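# Retrieve fallen memory module and seat it in server

## Task

A memory module has slipped between two sockets of the open server instead of going into the empty slot. Lift it out and insert it into a slot; it only goes in with one orientation. The goal is met when every slot is occupied by a module and both latches of each are locked. Letting a module fall more than a few centimetres counts as failure.

## Robot and tools

Robot: two arms, left_arm and right_arm, each ending in a two-finger gripper. The left arm's base is at (-0.022, +0.469, 0) m and the right arm's at (+0.008, -0.522, 0) m, both turned very slightly about z. A camera stand sits behind the arms.

Frames: the scene frame has its origin at table-top height, midway between the nominal bases. +z points up, +x points out over the table, and left_arm is on the +y side (image sides may differ). Reported positions, orientations, velocities and move targets use this frame. Offsets, however, run along the gripper's own axes at its current Hand target. Gripper axes: fingers point along +z, close and open along x, and a block juts about 10 cm toward -y. end_effector_position is the point midway between the pads; the fingertips extend 17.5 mm past it. Reported values can be off by a few cm, more at long reach.

execute_actions(actions, cameras): actions is a list of actions. Each action is a table of up to 15 rows, one row per 1/30 s step; if there are fewer rows, the last one is held for the remaining steps. Each row is a single list of 18 numbers, all in [-1, 1], covering both arms: left dx, dy, dz, rx, ry, rz, gripper position, force_limit, speed, then the same nine for the right arm. dx to rz are an offset, not a pose, measured from the Hand target at the start of that action in the gripper's own axes; every row counts from that same start, not from the row before. Scale: 1.0 = 0.6 m for dx/dy/dz and 180 degrees for rx/ry/rz; the three rotation numbers form one rotation vector. Repeating an offset in a new action moves further. Send six zeros to keep an arm at its Hand target.

Gripper numbers are absolute, not offsets. position: +1 fully open (50 mm), about -0.65 pads meet, -1 closes until something stops it (use -1 to grip). force_limit: -1 about 20 N per pad, 0 about 102 N, +1 about 185 N. speed: -1 20 mm/s, 0 85 mm/s, +1 150 mm/s. Both start at +1. To leave a gripper unchanged, resend its previous three numbers (0 is a real command). New force_limit or speed apply only after position changes by at least 0.01.

move(target, speed, blend, stop_force, zero, blocking, cameras): drives each gripper in a straight line. target is one 18-number row laid out as above, or a list of up to 15 such rows; every row's pose part is an offset from the Hand target at the call's start, in the gripper's axes, same scale. speed: path top speed in m/s, 0.002 to 3.6, default 0.25 (rotation up to twice that in rad/s); one value or one per target. blend: corner rounding in metres for a list; 0 stops at each target. stop_force: N, 3 to 120, for both arms; ends an arm's path when its wrist sensor feels that much push against the motion. Use it slowly for approaching contacts; omit it when backing away from something pressed on or while rotating. zero: with stop_force, true re-zeroes the sensor first, false keeps the old zero. blocking=false returns early (not allowed with stop_force). All paths stop after 10 s. The result adds a move: line such as done, off_target, moving, held or fault, plus limits (paced = pose clipped, held = steps withheld).

wait(seconds 0 to 10, cameras) lets time pass with commands held. stop(cameras) brakes a running move. zoom_image(camera, region [x0, y0, x1, y1] pixels, at most 504 wide and high) enlarges part of a newest image from cam_high, cam_low, cam_left_wrist or cam_right_wrist (each 672x504). zero_wrist_force(arm) re-zeroes that arm's force sensor. finished_scene(scene) ends the current scene, given its number; it is final.

Results: Hand target is the last commanded pose (next offsets start from it); the gripper often rests slightly short, and resending an offset closes the gap. object_status: 0 moving, 1 blocked while opening, 2 blocked while closing (a grip), 3 reached the requested opening or pads met (usually nothing held). Opening in mm is about (250 - position_measured) x 0.202. Wrist force/torque are in the gripper's axes; a third line gives the peak since last shown. Joint torques include the arm's weight. Tool commands shows current gripper commands. Images come with an empty actions list or when cameras is given.

Limits and hazards: orientation commands are clipped to 32 degrees from the measured one per step. Joint contact torque limits: shoulder pan 125, shoulder lift 122, elbow 125, wrists about 23 N m; an outside force near 150 N (plus or minus 25) on an arm, or those torques, stops it for 10 s. Arms are stiff, so commanding even slightly past a firm contact can fault; approach slowly with stop_force and back off afterwards. Motors overheat when holding loads, stretched out, or pushing unreachably: MOTOR HOT at 70 °C, braking at 85 °C. Avoid paths near an arm's own base, and keep arms from pressing or gripping each other; a clearance check may hold commands. Do not drop the module more than a few centimetres, let anything leave the table, release a moving part, or strike the server hard. Loose objects may get small random nudges.

Each tool is called as a command line: name --argument value for each argument, lists and objects as JSON in quotes; but a table of rows of numbers goes row by row, as --pt "numbers of a row", without its own name.

## Session

execute_actions --actions '[]'

Scene clock: 0.00 s.
left_arm: end_effector_position=(+0.5751, +0.1524, +0.2499) position_measured=3 object_status=3 end_effector_quat_wxyz=(+0.052, +0.806, +0.532, +0.254) | right_arm: end_effector_position=(+0.1868, -0.0825, +0.2995) position_measured=3 object_status=3 end_effector_quat_wxyz=(+0.239, -0.500, +0.739, -0.383)
Joint positions: left_arm=[-0.925 -1.303 1.602 -2.047 -1.075 -0.427] | right_arm=[4.993 -1.678 -1.634 -2.119 0.905 -0.651]
Joint velocities: within noise
Joint torques (N m): no reading
Wrist force (N): no reading
Wrist torque (N m): no reading
Wrist force, peak (N): no reading
Hand target: left_arm +0.5751, +0.1524, +0.2499; +0.052, +0.806, +0.532, +0.254 | right_arm +0.1868, -0.0825, +0.2995; +0.239, -0.500, +0.739, -0.383
Tool commands: left_gripper/position=+1.0 left_gripper/force_limit=+1.0 left_gripper/speed=+1.0 right_gripper/position=+1.0 right_gripper/force_limit=+1.0 right_gripper/speed=+1.0

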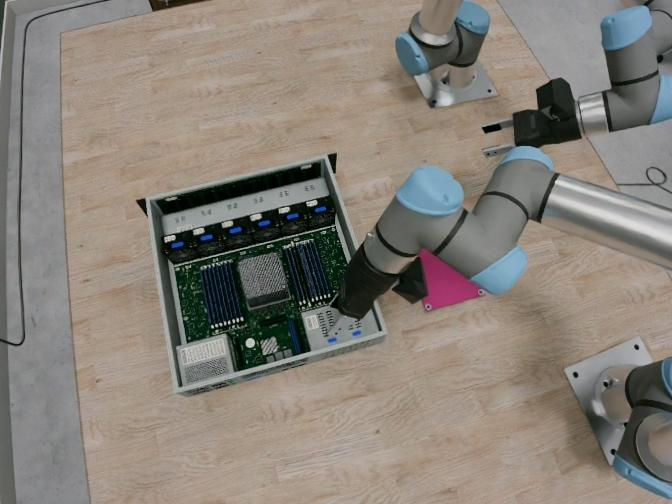

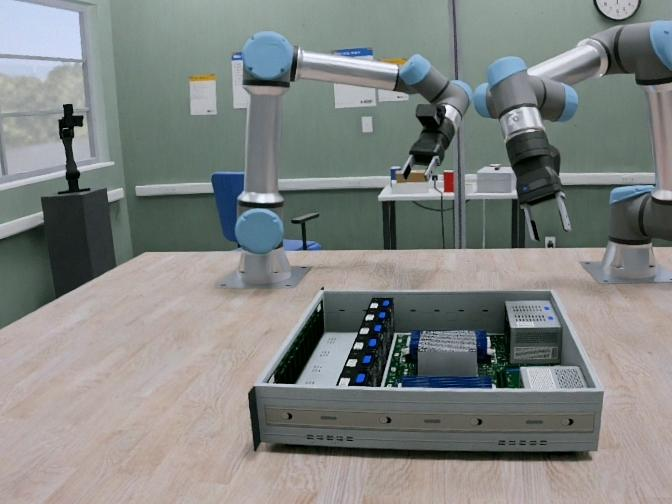

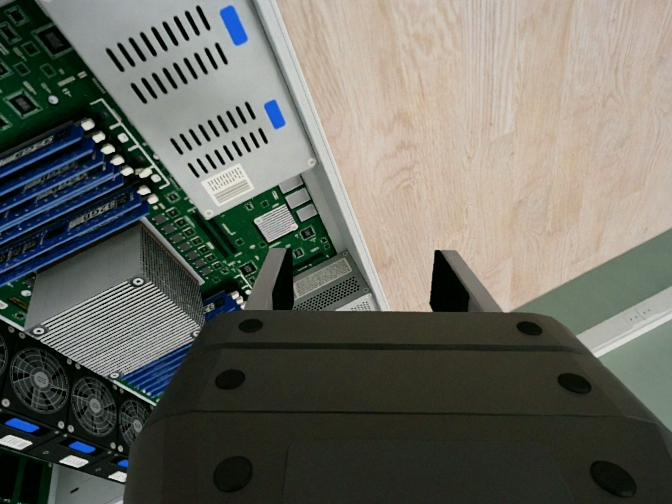

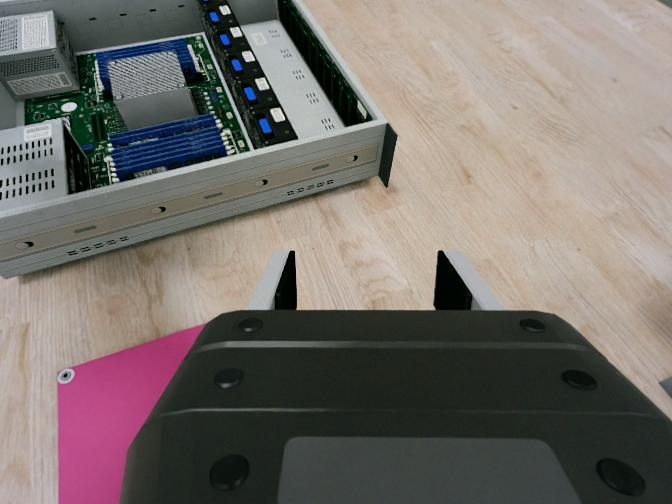

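zoom_image --camera "cam_high" --region '[140, 160, 390, 390]'

zoom_image --camera "cam_left_wrist" --region '[0, 80, 260, 400]'

zoom_image --camera "cam_right_wrist" --region '[0, 0, 300, 200]'

zoom_image --camera "cam_high" --region '[280, 230, 350, 310]'

Scaled by 2.016 from the camera's 672x504 image, which has a finer 960x720 frame.

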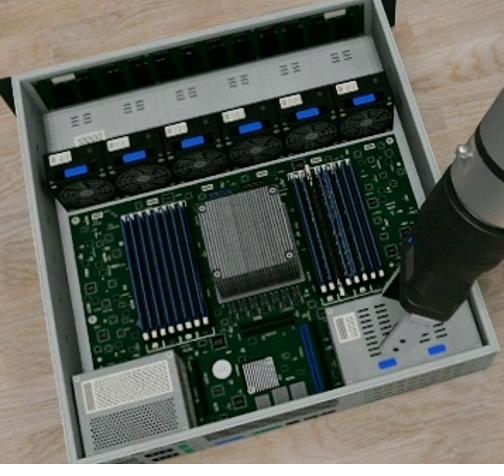

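Scaled by 1.575 from the camera's 672x504 image, which has a finer 960x720 frame.

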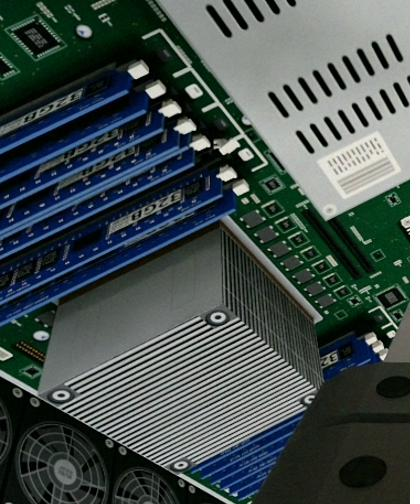

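Scaled by 1.680 from the camera's 672x504 image, which has a finer 960x720 frame.

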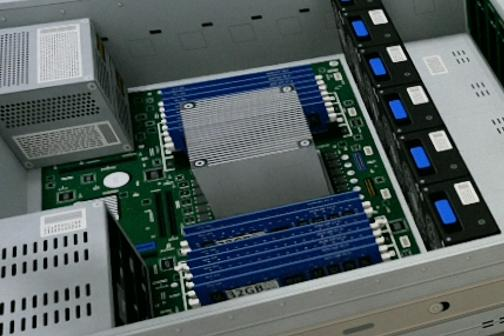

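Scaled by 6.300 from the camera's 672x504 image, which has a finer 960x720 frame.

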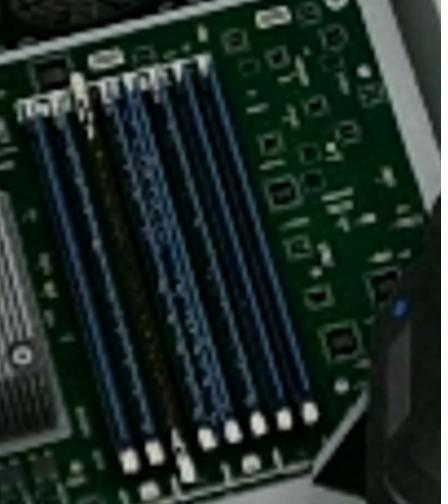

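move --target '[-0.145, 0.161, -0.0318, 0.0354, -0.173, 0.3625, 1, 1, 1, 0,0,0,0,0,0,1,1,1]' --speed 0.4 --cameras '["cam_left_wrist","cam_high","cam_low"]'

Scene clock: 67.33 s.
left_arm: end_effector_position=(+0.6200, +0.0306, +0.2697) position_measured=3 object_status=3 end_effector_quat_wxyz=(+0.000, +1.000, +0.000, +0.000) | right_arm: end_effector_position=(+0.1868, -0.0825, +0.2995) position_measured=3 object_status=3 end_effector_quat_wxyz=(+0.239, -0.500, +0.739, -0.383)
Joint positions: left_arm=[-0.819 -0.862 0.751 -1.46 -1.572 0.8] | right_arm=[4.993 -1.678 -1.634 -2.119 0.905 -0.651]
Joint torques (N m): left_arm=[-1.26 -72.78 -36.36 -2.87 -0.24 1.19] | right_arm=[-0.26 25.8 21.53 1.04 -1.08 0.04]
Wrist force (N): left_arm=[0.7 -0.9 0.1] | right_arm=[0.1 0.5 0.2]
Wrist torque (N m): left_arm=[-0.23 -0.04 0.06] | right_arm=[0.08 -0.01 0.00]
Wrist force, peak (N): left_arm=[-2.8 -0.6 -1.2] | right_arm=[0.0 0.4 0.9]
Hand target: left_arm +0.6199, +0.0305, +0.2699; +0.000, +1.000, -0.001, +0.000 | right_arm +0.1868, -0.0825, +0.2995; +0.239, -0.500, +0.739, -0.383
Off the commanded pose: left_arm 0.000 m, 0 deg | right_arm 0.000 m, 0 deg.
move: done
camera_calibration:
cam_left_wrist: T_world_to_cam=[[0.999946, 0.00912371, -0.0049816, -0.609938], [0.0103195, -0.928965, 0.370023, -0.0630183], [-0.00125174, -0.370055, -0.929009, 0.390141], [0, 0, 0, 1]] pos_world=[0.611044, 0.0913966, 0.382724]
Images, in order (width x height): cam_high 672x504, cam_low 672x504, cam_left_wrist 672x504.

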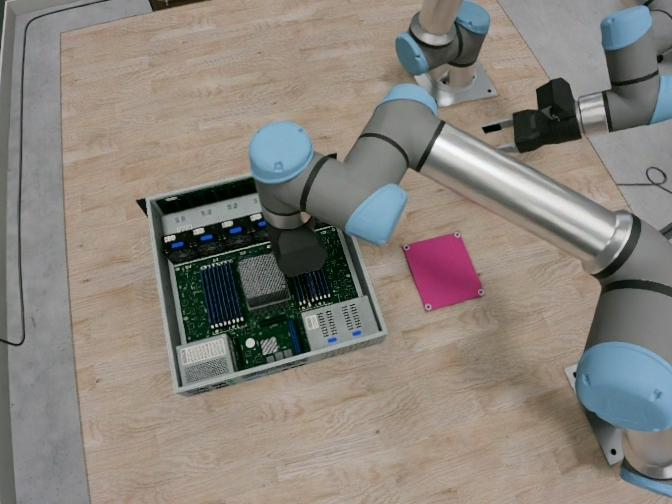

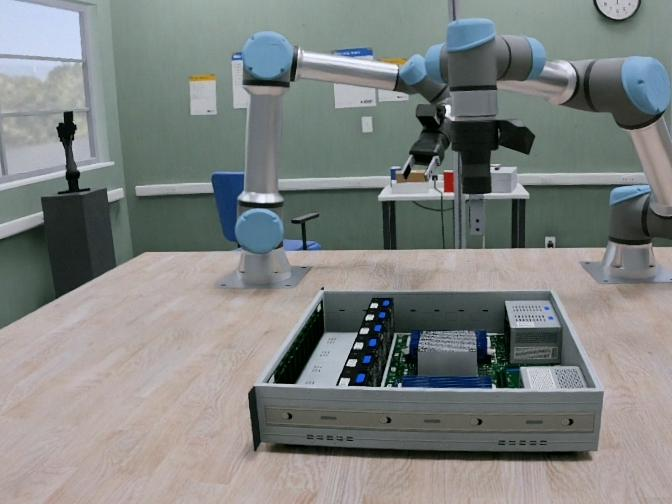

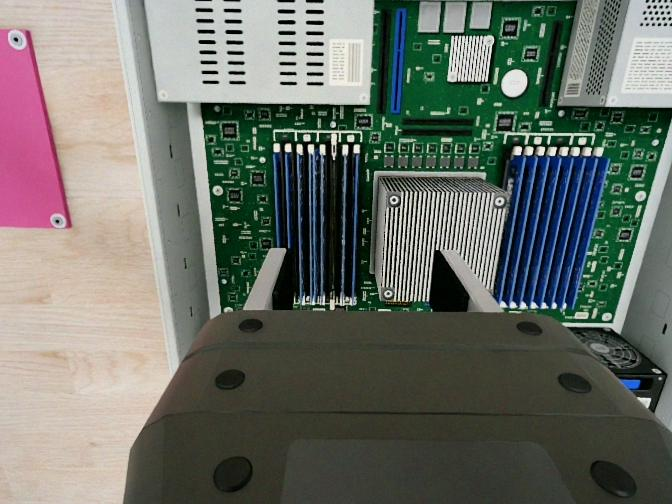

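zoom_image --camera "cam_left_wrist" --region '[260, 120, 380, 320]'

zoom_image --camera "cam_left_wrist" --region '[265, 125, 370, 200]'

Scaled by 2.520 from the camera's 672x504 image, which has a finer 960x720 frame.

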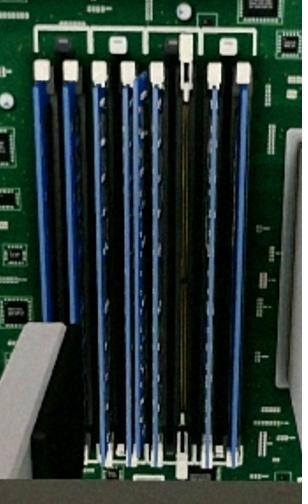

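Scaled by 4.800 from the camera's 672x504 image, which has a finer 960x720 frame.

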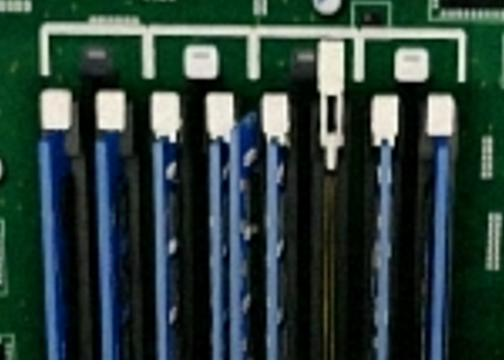

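zoom_image --camera "cam_low" --region '[380, 90, 560, 260]'

zoom_image --camera "cam_left_wrist" --region '[230, 230, 320, 330]'

Scaled by 2.800 from the camera's 672x504 image, which has a finer 960x720 frame.

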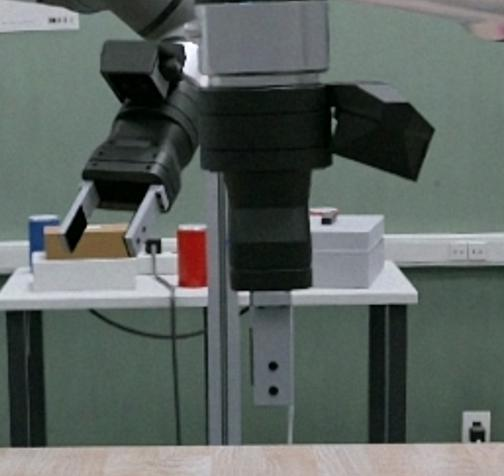

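Scaled by 5.040 from the camera's 672x504 image, which has a finer 960x720 frame.

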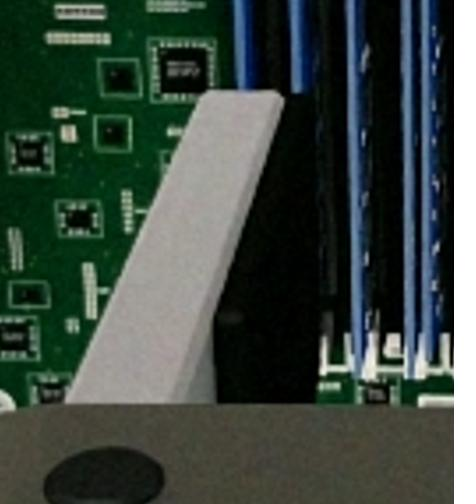

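wait --seconds 0 --cameras '["cam_right_wrist", "cam_left_wrist"]'

zoom_image --camera "cam_right_wrist" --region '[95, 100, 255, 190]'

Scene clock: 86.97 s.
left_arm: end_effector_position=(+0.6199, +0.0305, +0.2699) position_measured=3 object_status=3 end_effector_quat_wxyz=(+0.000, +1.000, -0.001, +0.000) | right_arm: end_effector_position=(+0.1868, -0.0825, +0.2995) position_measured=3 object_status=3 end_effector_quat_wxyz=(+0.239, -0.500, +0.739, -0.383)
Joint positions: left_arm=[-0.819 -0.862 0.75 -1.459 -1.572 0.8] | right_arm=[4.993 -1.678 -1.634 -2.119 0.905 -0.651]
Joint torques (N m): left_arm=[-3.59 -79.75 -38.5 -0.23 -1.36 0.95] | right_arm=[0.19 26.13 21.93 0.96 -1.11 0.12]
Wrist force (N): left_arm=[0.7 -1.2 0.1] | right_arm=[0.0 0.2 0.6]
Wrist torque (N m): left_arm=[-0.27 -0.05 0.05] | right_arm=[0.03 0.00 -0.01]
Wrist force, peak (N): left_arm=[1.2 -1.5 0.1] | right_arm=[0.6 0.1 0.7]
Hand target: left_arm +0.6199, +0.0305, +0.2699; +0.000, +1.000, -0.001, +0.000 | right_arm +0.1868, -0.0825, +0.2995; +0.239, -0.500, +0.739, -0.383
Tool commands: left_gripper/position=+1.0 left_gripper/force_limit=+1.0 left_gripper/speed=+1.0 right_gripper/position=+1.0 right_gripper/force_limit=+1.0 right_gripper/speed=+1.0
Off the commanded pose: left_arm 0.000 m, 0 deg | right_arm 0.000 m, 0 deg.
camera_calibration:
cam_left_wrist: T_world_to_cam=[[0.999947, 0.00902963, -0.00494648, -0.609943], [0.0102192, -0.928931, 0.370111, -0.0630679], [-0.00125298, -0.370142, -0.928975, 0.390322], [0, 0, 0, 1]] pos_world=[0.611044, 0.0913962, 0.382924]
Images, in order (width x height): cam_left_wrist 672x504, cam_right_wrist 672x504.

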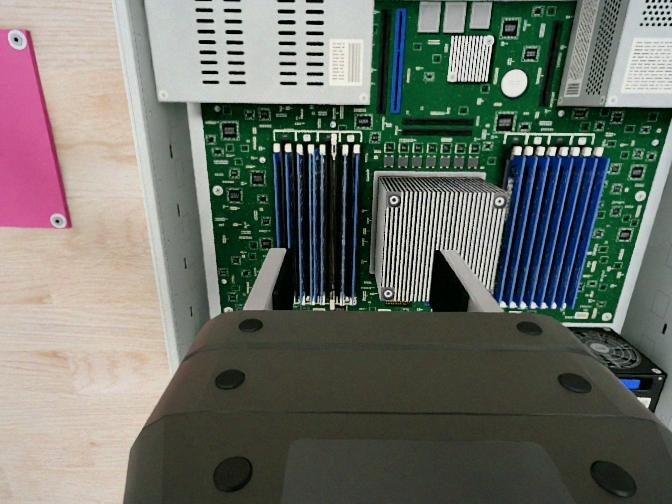

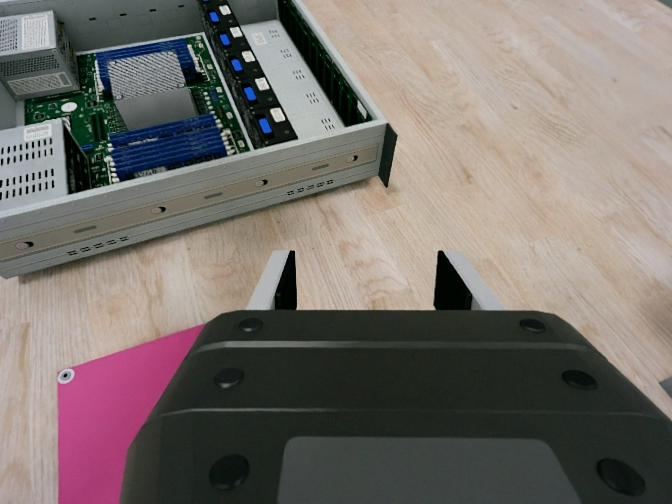

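Scaled by 3.150 from the camera's 672x504 image, which has a finer 960x720 frame.

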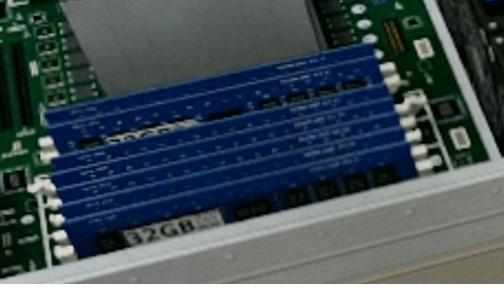

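move --target '[-0.0, 0.0, 0.18, 0, 0, 0, 1, 1, 1, 0,0,0,0,0,0,1,1,1]' --speed 0.25 --cameras '["cam_left_wrist"]'

zoom_image --camera "cam_left_wrist" --region '[230, 40, 430, 190]'

zoom_image --camera "cam_left_wrist" --region '[230, 180, 430, 330]'

Scene clock: 97.00 s.
left_arm: end_effector_position=(+0.6199, +0.0305, +0.1619) position_measured=3 object_status=3 end_effector_quat_wxyz=(+0.000, +1.000, -0.001, +0.000) | right_arm: end_effector_position=(+0.1868, -0.0825, +0.2995) position_measured=3 object_status=3 end_effector_quat_wxyz=(+0.239, -0.500, +0.739, -0.383)
Joint positions: left_arm=[-0.819 -0.854 1.013 -1.73 -1.572 0.8] | right_arm=[4.993 -1.678 -1.634 -2.119 0.905 -0.651]
Joint torques (N m): left_arm=[-3.67 -79.83 -16.49 -5.73 0.58 -1.28] | right_arm=[0.07 26.44 21.86 0.96 -1.1 0.12]
Wrist force (N): left_arm=[0.9 -1.1 0.2] | right_arm=[0.2 0.1 0.5]
Wrist torque (N m): left_arm=[-0.25 -0.07 0.06] | right_arm=[0.02 -0.02 0.00]
Wrist force, peak (N): left_arm=[0.6 -1.1 3.8] | right_arm=[0.2 0.7 0.6]
Hand target: left_arm +0.6199, +0.0304, +0.1619; +0.000, +1.000, -0.001, +0.000 | right_arm +0.1868, -0.0825, +0.2995; +0.239, -0.500, +0.739, -0.383
Off the commanded pose: left_arm 0.000 m, 0 deg | right_arm 0.000 m, 0 deg.
move: done
camera_calibration:
cam_left_wrist: T_world_to_cam=[[0.999946, 0.009053, -0.00516718, -0.610416], [0.0103223, -0.929014, 0.369902, -0.0231859], [-0.00145166, -0.369935, -0.929057, 0.290081], [0, 0, 0, 1]] pos_world=[0.611043, 0.091297, 0.274924]
Images, in order (width x height): cam_left_wrist 672x504.

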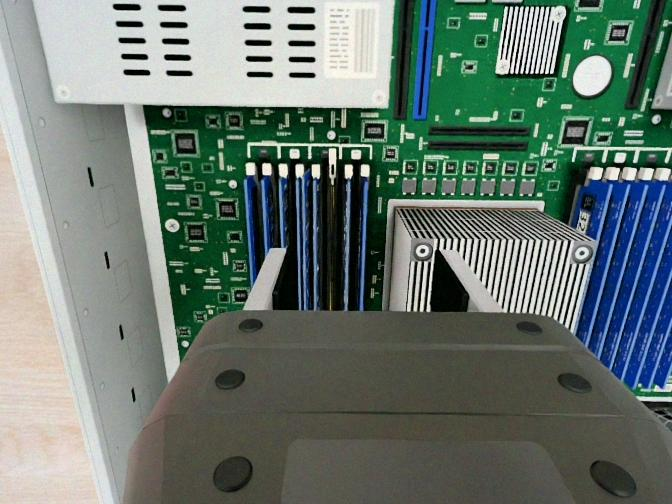

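Scaled by 2.520 from the camera's 672x504 image, which has a finer 960x720 frame.

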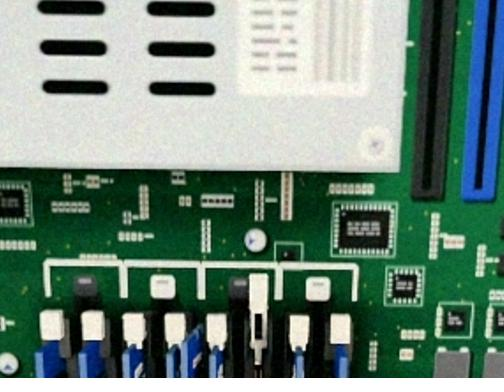

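Scaled by 2.520 from the camera's 672x504 image, which has a finer 960x720 frame.

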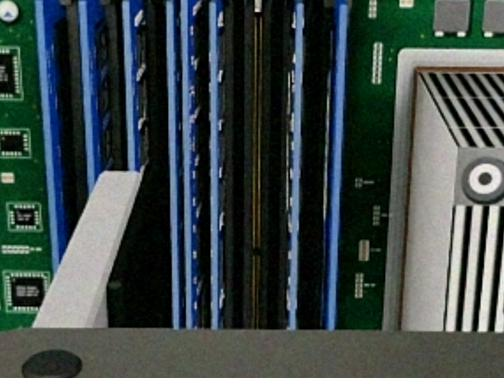

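move --pt "0 -0.25 -0.18 0 0 0 1 1 1 0 0 0 0 0 0 1 1 1" --pt "0 -0.25 -0.18 0 0 0 1 1 1 -0.0895 -0.2898 0.669 -0.340 0.1225 0.3762 1 1 1" --speed 0.3 --cameras '["cam_right_wrist","cam_high"]'

Scene clock: 148.57 s.
left_arm: end_effector_position=(+0.6201, +0.1805, +0.2698) position_measured=3 object_status=3 end_effector_quat_wxyz=(+0.000, +1.000, -0.001, +0.000) | right_arm: end_effector_position=(+0.5998, -0.2002, +0.2004) position_measured=3 object_status=3 end_effector_quat_wxyz=(+0.000, +0.000, +0.991, +0.131)
Joint positions: left_arm=[-0.66 -1.082 1.105 -1.594 -1.572 0.959] | right_arm=[3.757 -1.953 -1.504 -1.101 1.784 -0.939]
Joint torques (N m): left_arm=[7.38 -59.35 -39.24 -0.24 -1.34 1.14] | right_arm=[-5.64 43.46 20.44 1.17 1.88 -0.67]
Wrist force (N): left_arm=[1.7 -1.2 0.1] | right_arm=[0.9 1.8 -3.4]
Wrist torque (N m): left_arm=[-0.30 -0.17 0.07] | right_arm=[0.17 -0.18 -0.21]
Wrist force, peak (N): left_arm=[4.8 -13.8 -2.4] | right_arm=[-3.5 -6.9 -4.2]
Hand target: left_arm +0.6201, +0.1805, +0.2698; +0.000, +1.000, -0.001, +0.000 | right_arm +0.5998, -0.2002, +0.2004; +0.000, +0.000, +0.991, +0.131
Off the commanded pose: left_arm 0.000 m, 0 deg | right_arm 0.000 m, 0 deg.
move: done
camera_calibration:
cam_right_wrist: T_world_to_cam=[[-0.999937, 0.00683087, -0.00890646, 0.614902], [0.000435736, 0.816521, 0.577316, 0.0615944], [0.0112159, 0.577275, -0.816473, 0.407413], [0, 0, 0, 1]] pos_world=[0.610267, -0.289683, 0.302559]
Images, in order (width x height): cam_high 672x504, cam_right_wrist 672x504.

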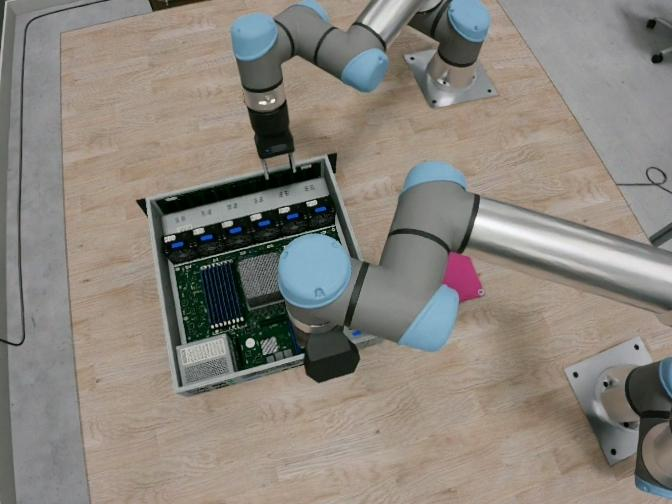

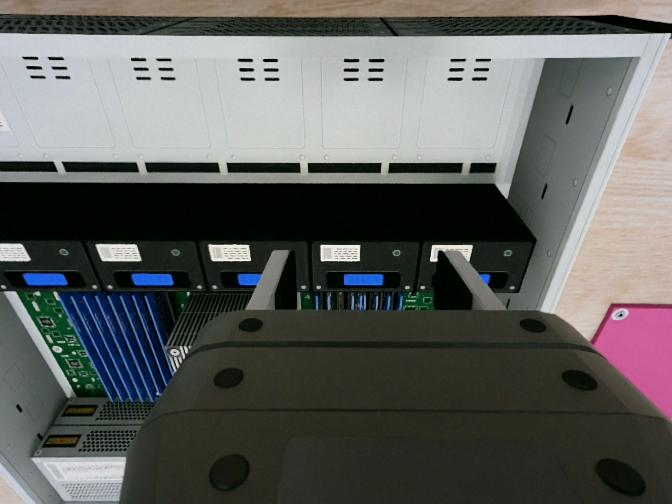

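move --target '[0, -0.15, 0, 0, 0, 0, 1, 1, 1, 0.1167,0.2855,0.0938,-0.1089,-0.2323,0.4464,1,1,1]' --speed 0.35 --cameras '["cam_right_wrist","cam_high"]'

zoom_image --camera "cam_right_wrist" --region '[200, 20, 500, 250]'

Scene clock: 189.47 s.
left_arm: end_effector_position=(+0.6202, +0.2706, +0.2698) position_measured=3 object_status=3 end_effector_quat_wxyz=(+0.000, +1.000, -0.001, +0.000) | right_arm: end_effector_position=(+0.5298, -0.0201, +0.1904) position_measured=3 object_status=3 end_effector_quat_wxyz=(+0.242, +0.664, +0.664, +0.242)
Joint positions: left_arm=[-0.547 -1.165 1.227 -1.633 -1.572 1.073] | right_arm=[4.315 -1.971 -1.694 -0.732 0.936 1.07]
Joint torques (N m): left_arm=[-3.97 -37.22 -38.69 -3.91 -0.02 -1.35] | right_arm=[2.14 53.08 16.66 2.69 -2.62 1.17]
Wrist force (N): left_arm=[1.3 -1.1 0.4] | right_arm=[1.0 1.8 -4.2]
Wrist torque (N m): left_arm=[-0.28 -0.13 0.05] | right_arm=[0.00 -0.16 -0.26]
Wrist force, peak (N): left_arm=[2.1 -1.8 0.1] | right_arm=[4.3 -0.7 -6.3]
Hand target: left_arm +0.6202, +0.2705, +0.2697; +0.000, +1.000, -0.001, +0.000 | right_arm +0.5298, -0.0201, +0.1905; +0.242, +0.664, +0.664, +0.242
Off the commanded pose: left_arm 0.000 m, 0 deg | right_arm 0.000 m, 0 deg.
move: done
camera_calibration:
cam_right_wrist: T_world_to_cam=[[0.0095704, 0.999949, -0.00323894, 0.027688], [0.496037, -0.00193501, 0.868299, -0.414075], [0.868249, -0.00991661, -0.49603, -0.230723], [0, 0, 0, 1]] pos_world=[0.405456, -0.0307758, 0.245185]
Images, in order (width x height): cam_high 672x504, cam_right_wrist 672x504.

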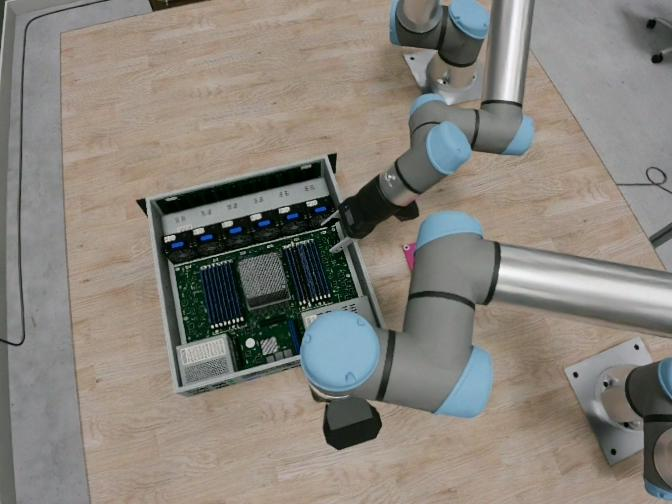

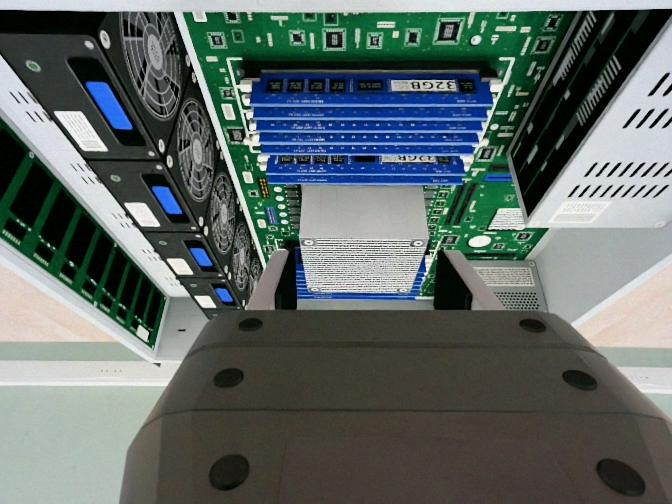

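Scaled by 1.680 from the camera's 672x504 image, which has a finer 960x720 frame.

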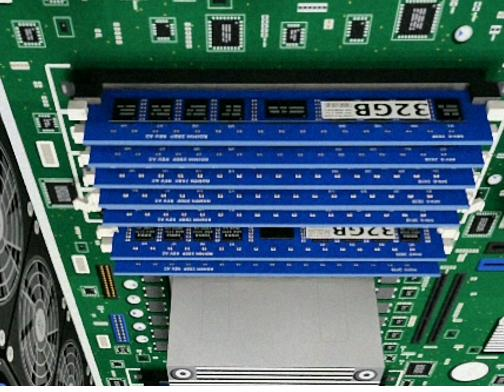

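zoom_image --camera "cam_right_wrist" --region '[230, 60, 370, 190]'

zoom_image --camera "cam_right_wrist" --region '[370, 60, 510, 190]'

Scaled by 3.600 from the camera's 672x504 image, which has a finer 960x720 frame.

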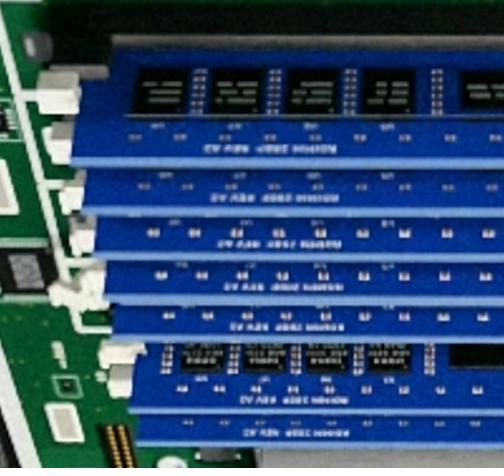

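Scaled by 3.600 from the camera's 672x504 image, which has a finer 960x720 frame.

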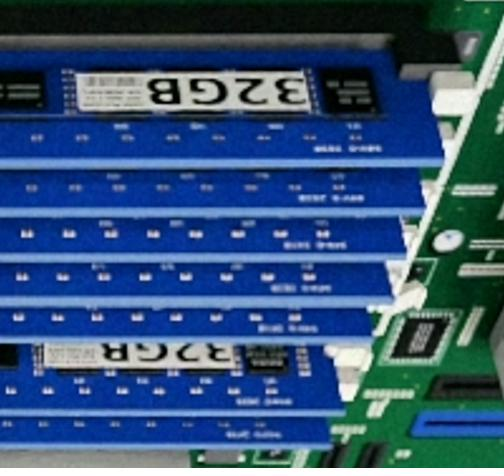

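move --target '[0, 0, 0, 0, 0, 0, -0.6, -1, 1, 0,0,0,0,0,0,1,1,1]' --cameras '["cam_left_wrist"]'

zoom_image --camera "cam_left_wrist" --region '[300, 220, 420, 330]'

Scene clock: 223.77 s.
left_arm: end_effector_position=(+0.6202, +0.2705, +0.2697) position_measured=242 object_status=3 end_effector_quat_wxyz=(+0.000, +1.000, -0.001, +0.000) | right_arm: end_effector_position=(+0.5298, -0.0201, +0.1905) position_measured=3 object_status=3 end_effector_quat_wxyz=(+0.242, +0.664, +0.664, +0.242)
Joint positions: left_arm=[-0.547 -1.165 1.227 -1.633 -1.572 1.073] | right_arm=[4.315 -1.971 -1.694 -0.732 0.936 1.07]
Joint torques (N m): left_arm=[-3.89 -33.61 -38.57 -0.2 -1.3 -1.2] | right_arm=[5.37 52.72 23.99 2.46 -3.25 -1.11]
Wrist force (N): left_arm=[1.7 -1.0 0.1] | right_arm=[1.0 2.2 -4.3]
Wrist torque (N m): left_arm=[-0.26 -0.19 0.05] | right_arm=[0.06 -0.15 -0.27]
Wrist force, peak (N): left_arm=[1.6 -1.6 0.0] | right_arm=[0.8 2.4 -4.7]
Hand target: left_arm +0.6202, +0.2705, +0.2697; +0.000, +1.000, -0.001, +0.000 | right_arm +0.5298, -0.0201, +0.1905; +0.242, +0.664, +0.664, +0.242
Off the commanded pose: left_arm 0.000 m, 0 deg | right_arm 0.000 m, 0 deg.
move: done
camera_calibration:
cam_left_wrist: T_world_to_cam=[[0.999947, 0.00902963, -0.00494648, -0.612311], [0.0102192, -0.928931, 0.370111, 0.159948], [-0.00125298, -0.370142, -0.928975, 0.47897], [0, 0, 0, 1]] pos_world=[0.611244, 0.331396, 0.382724]
Images, in order (width x height): cam_left_wrist 672x504.

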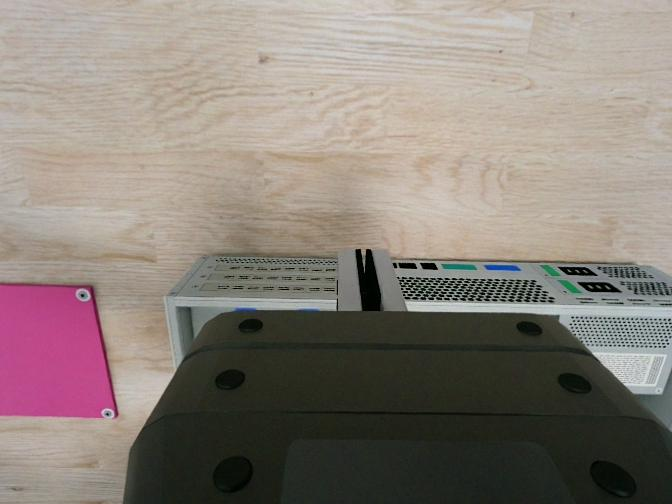

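Scaled by 4.200 from the camera's 672x504 image, which has a finer 960x720 frame.

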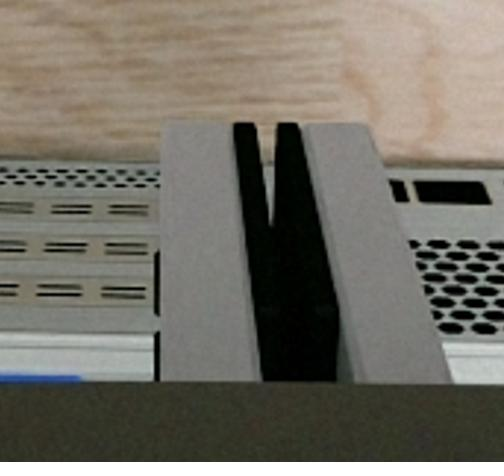

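move --pt "0 0 0 0 0 0 -0.6 -1 1 -0.333 -0.046 -0.256 0 0 0 1 1 1" --pt "-0.042 0.239 0.2 -0.25 0 0 -0.6 -1 1 -0.333 -0.046 -0.256 0 0 0 1 1 1" --speed 0.35 --cameras '["cam_left_wrist","cam_high"]'

zoom_image --camera "cam_left_wrist" --region '[250, 130, 430, 250]'

Scene clock: 259.50 s.
left_arm: end_effector_position=(+0.5948, +0.1271, +0.1497) position_measured=242 object_status=3 end_effector_quat_wxyz=(+0.383, +0.924, +0.000, +0.000) end_effector_velocity=(+0.001, +0.000, +0.001) end_effector_angular_velocity=(-0.004, -0.004, +0.000) | right_arm: end_effector_position=(+0.4098, -0.2200, +0.2902) position_measured=3 object_status=3 end_effector_quat_wxyz=(+0.242, +0.664, +0.664, +0.242)
Joint positions: left_arm=[-0.51 -1.032 1.674 -2.632 -2.257 0.958] | right_arm=[4.407 -1.296 -2.123 -1.044 0.911 1.18]
Joint velocities: left_arm=[0.001 0 0 -0.005 -0.001 0] | right_arm=[within noise]
Joint torques (N m): left_arm=[-3.29 -54.12 -31.44 -6.82 -2.94 -0.91] | right_arm=[-5.78 22.82 14.24 0.99 0.74 1.03]
Wrist force (N): left_arm=[-0.1 0.9 -0.4] | right_arm=[1.0 2.0 -4.5]
Wrist torque (N m): left_arm=[0.25 0.17 0.05] | right_arm=[0.04 -0.14 -0.26]
Wrist force, peak (N): left_arm=[2.4 -2.2 -0.7] | right_arm=[-2.4 1.4 -6.9]
Hand target: left_arm +0.5948, +0.1271, +0.1498; +0.383, +0.924, +0.000, +0.000 | right_arm +0.4098, -0.2200, +0.2902; +0.242, +0.664, +0.664, +0.242
Off the commanded pose: left_arm 0.000 m, 0 deg | right_arm 0.000 m, 0 deg.
move: done
camera_calibration:
cam_left_wrist: T_world_to_cam=[[0.999936, 0.00270778, -0.0109483, -0.584537], [0.0111268, -0.39536, 0.918459, -0.0790817], [-0.00184152, -0.918522, -0.395365, 0.304554], [0, 0, 0, 1]] pos_world=[0.585941, 0.250057, 0.186644]
Images, in order (width x height): cam_high 672x504, cam_left_wrist 672x504.

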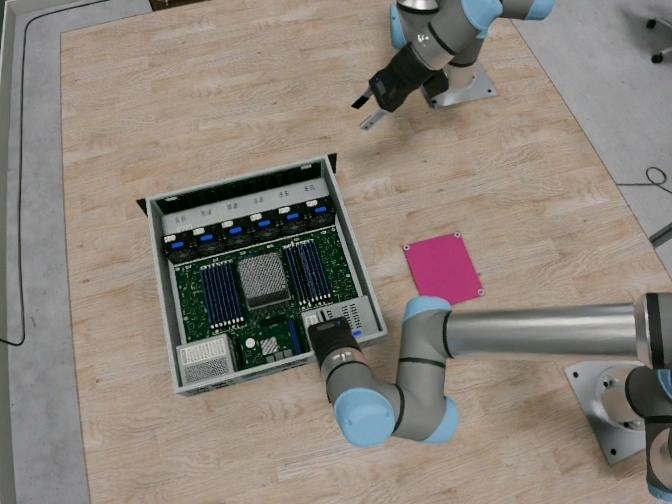

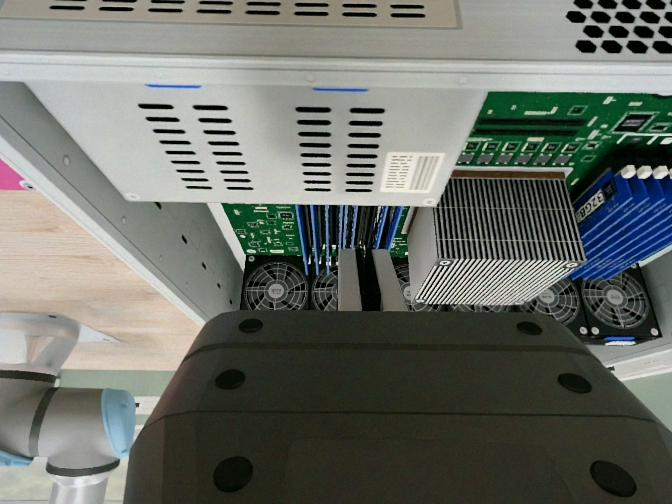

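Scaled by 2.800 from the camera's 672x504 image, which has a finer 960x720 frame.

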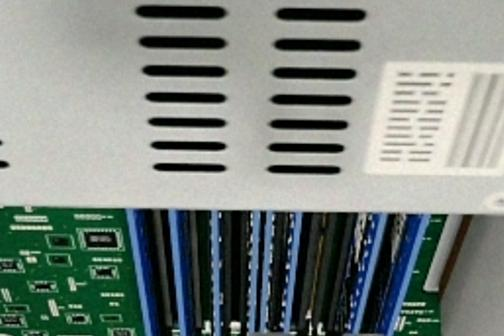

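move --pt "-0.083 0 -0.1 0 0 0 -0.6 -1 1 0 0 0 0 0 0 1 1 1" --pt "-0.083 0.0854 0.269 0.25 0 0 -0.6 -1 1 0 0 0 0 0 0 1 1 1" --speed 0.35 --cameras '["cam_left_wrist"]'

zoom_image --camera "cam_left_wrist" --region '[300, 100, 500, 310]'

Scene clock: 290.60 s.
left_arm: end_effector_position=(+0.5449, -0.0233, +0.0721) position_measured=242 object_status=3 end_effector_quat_wxyz=(+0.001, +1.000, -0.001, +0.000) | right_arm: end_effector_position=(+0.4098, -0.2200, +0.2902) position_measured=3 object_status=3 end_effector_quat_wxyz=(+0.242, +0.664, +0.664, +0.242)
Joint positions: left_arm=[-0.941 -0.858 1.258 -1.972 -1.572 0.679] | right_arm=[4.407 -1.296 -2.123 -1.044 0.911 1.18]
Joint torques (N m): left_arm=[-4.07 -57.63 -37.72 -0.47 0.91 -1.29] | right_arm=[-6.4 22.38 14.02 2.63 0.6 -0.25]
Wrist force (N): left_arm=[1.6 -1.3 0.0] | right_arm=[0.8 2.2 -4.3]
Wrist torque (N m): left_arm=[-0.29 -0.20 0.17] | right_arm=[0.05 -0.12 -0.26]
Wrist force, peak (N): left_arm=[-3.7 11.1 1.4] | right_arm=[1.1 2.4 -4.6]
Hand target: left_arm +0.5448, -0.0233, +0.0721; +0.000, +1.000, -0.001, +0.000 | right_arm +0.4098, -0.2200, +0.2902; +0.242, +0.664, +0.664, +0.242
Off the commanded pose: left_arm 0.000 m, 0 deg | right_arm 0.000 m, 0 deg.
move: done
camera_calibration:
cam_left_wrist: T_world_to_cam=[[0.999948, 0.0089712, -0.00481938, -0.535362], [0.0101181, -0.92885, 0.370319, -0.0390203], [-0.00115428, -0.370348, -0.928892, 0.18641], [0, 0, 0, 1]] pos_world=[0.535944, 0.0375953, 0.185024]
Images, in order (width x height): cam_left_wrist 672x504.

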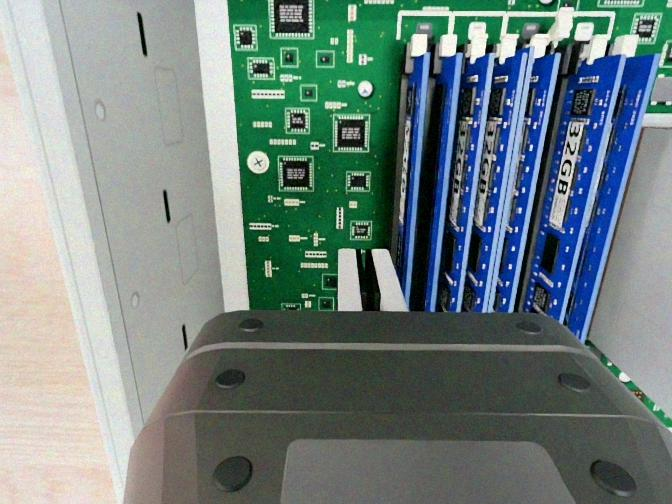

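Scaled by 2.400 from the camera's 672x504 image, which has a finer 960x720 frame.

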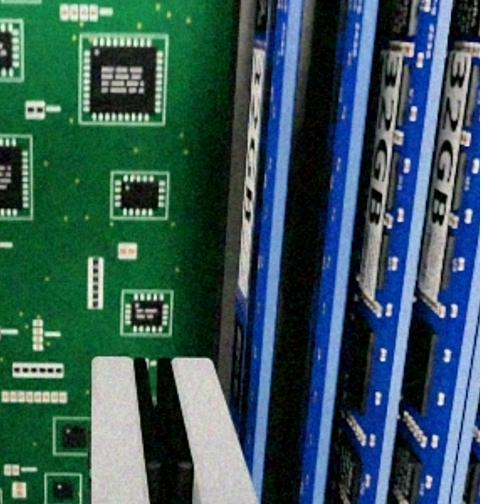

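zoom_image --camera "cam_left_wrist" --region '[390, 0, 670, 180]'

zoom_image --camera "cam_left_wrist" --region '[390, 160, 670, 340]'

Scaled by 1.800 from the camera's 672x504 image, which has a finer 960x720 frame.

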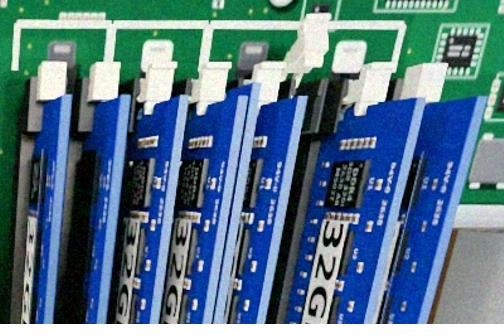

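Scaled by 1.800 from the camera's 672x504 image, which has a finer 960x720 frame.

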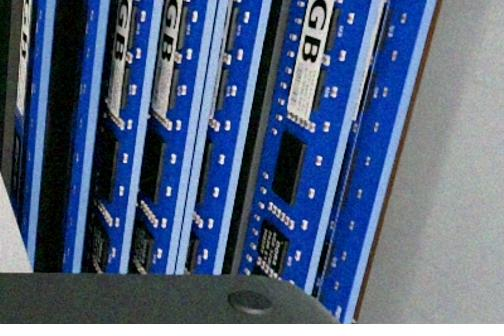

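zoom_image --camera "cam_left_wrist" --region '[470, 10, 590, 110]'

zoom_image --camera "cam_left_wrist" --region '[440, 210, 560, 310]'

Scaled by 4.200 from the camera's 672x504 image, which has a finer 960x720 frame.

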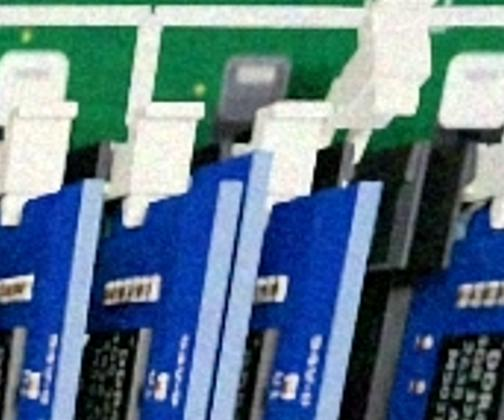

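Scaled by 4.200 from the camera's 672x504 image, which has a finer 960x720 frame.

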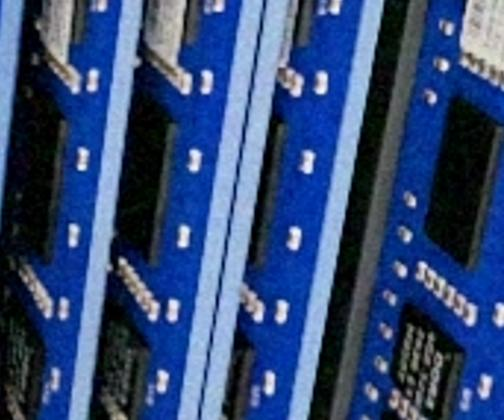

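wait --seconds 0 --cameras '["cam_low", "cam_left_wrist","cam_high"]'

zoom_image --camera "cam_low" --region '[300, 150, 420, 250]'

zoom_image --camera "cam_low" --region '[380, 310, 520, 400]'

zoom_image --camera "cam_left_wrist" --region '[470, 10, 550, 80]'

Scene clock: 365.43 s.
left_arm: end_effector_position=(+0.5448, -0.0233, +0.0721) position_measured=242 object_status=3 end_effector_quat_wxyz=(+0.000, +1.000, -0.001, +0.000) | right_arm: end_effector_position=(+0.4098, -0.2200, +0.2902) position_measured=3 object_status=3 end_effector_quat_wxyz=(+0.242, +0.664, +0.664, +0.242)
Joint positions: left_arm=[-0.941 -0.858 1.258 -1.971 -1.572 0.678] | right_arm=[4.407 -1.296 -2.123 -1.044 0.911 1.18]
Joint torques (N m): left_arm=[-4.32 -42.58 -35.8 -0.25 0.72 -1.21] | right_arm=[-6.21 22.36 14.38 3.55 0.54 -0.92]
Wrist force (N): left_arm=[1.7 -1.2 0.3] | right_arm=[0.7 2.2 -4.5]
Wrist torque (N m): left_arm=[-0.29 -0.21 0.18] | right_arm=[0.06 -0.11 -0.26]
Wrist force, peak (N): left_arm=[1.9 -1.4 0.3] | right_arm=[0.8 2.0 -4.8]
Hand target: left_arm +0.5448, -0.0233, +0.0721; +0.000, +1.000, -0.001, +0.000 | right_arm +0.4098, -0.2200, +0.2902; +0.242, +0.664, +0.664, +0.242
Tool commands: left_gripper/position=-0.6 left_gripper/force_limit=-1.0 left_gripper/speed=+1.0 right_gripper/position=+1.0 right_gripper/force_limit=+1.0 right_gripper/speed=+1.0
Off the commanded pose: left_arm 0.000 m, 0 deg | right_arm 0.000 m, 0 deg.
camera_calibration:
cam_left_wrist: T_world_to_cam=[[0.999947, 0.00902963, -0.00494648, -0.535338], [0.0102192, -0.928931, 0.370111, -0.0391619], [-0.00125298, -0.370142, -0.928975, 0.186526], [0, 0, 0, 1]] pos_world=[0.535944, 0.0374962, 0.185124]
Images, in order (width x height): cam_high 672x504, cam_low 672x504, cam_left_wrist 672x504.

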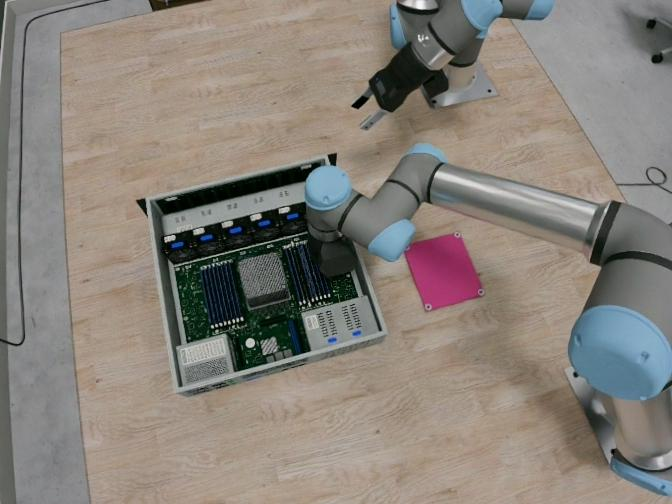

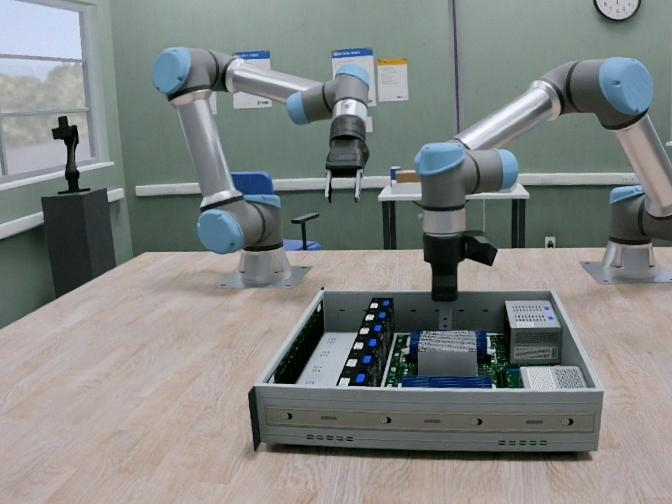

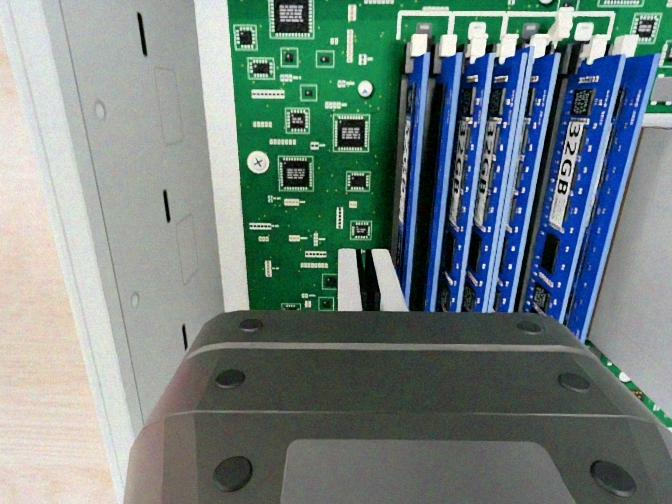

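Scaled by 4.200 from the camera's 672x504 image, which has a finer 960x720 frame.

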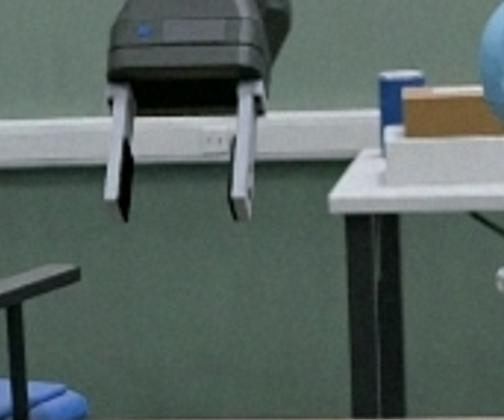

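Scaled by 3.600 from the camera's 672x504 image, which has a finer 960x720 frame.

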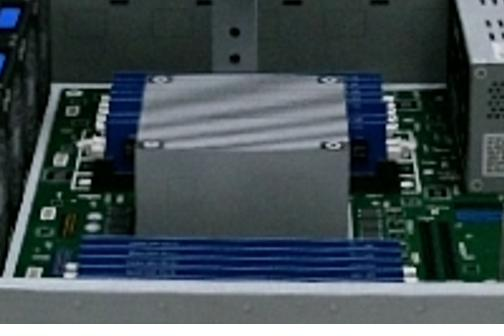

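Scaled by 6.300 from the camera's 672x504 image, which has a finer 960x720 frame.

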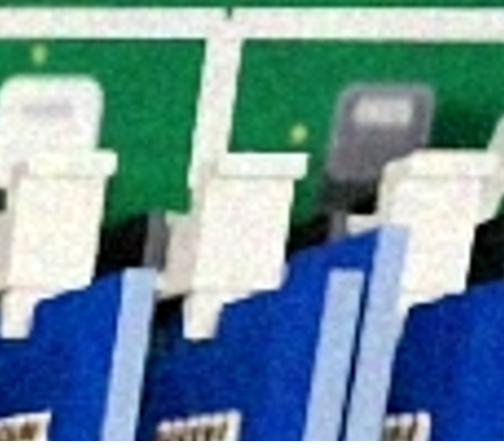

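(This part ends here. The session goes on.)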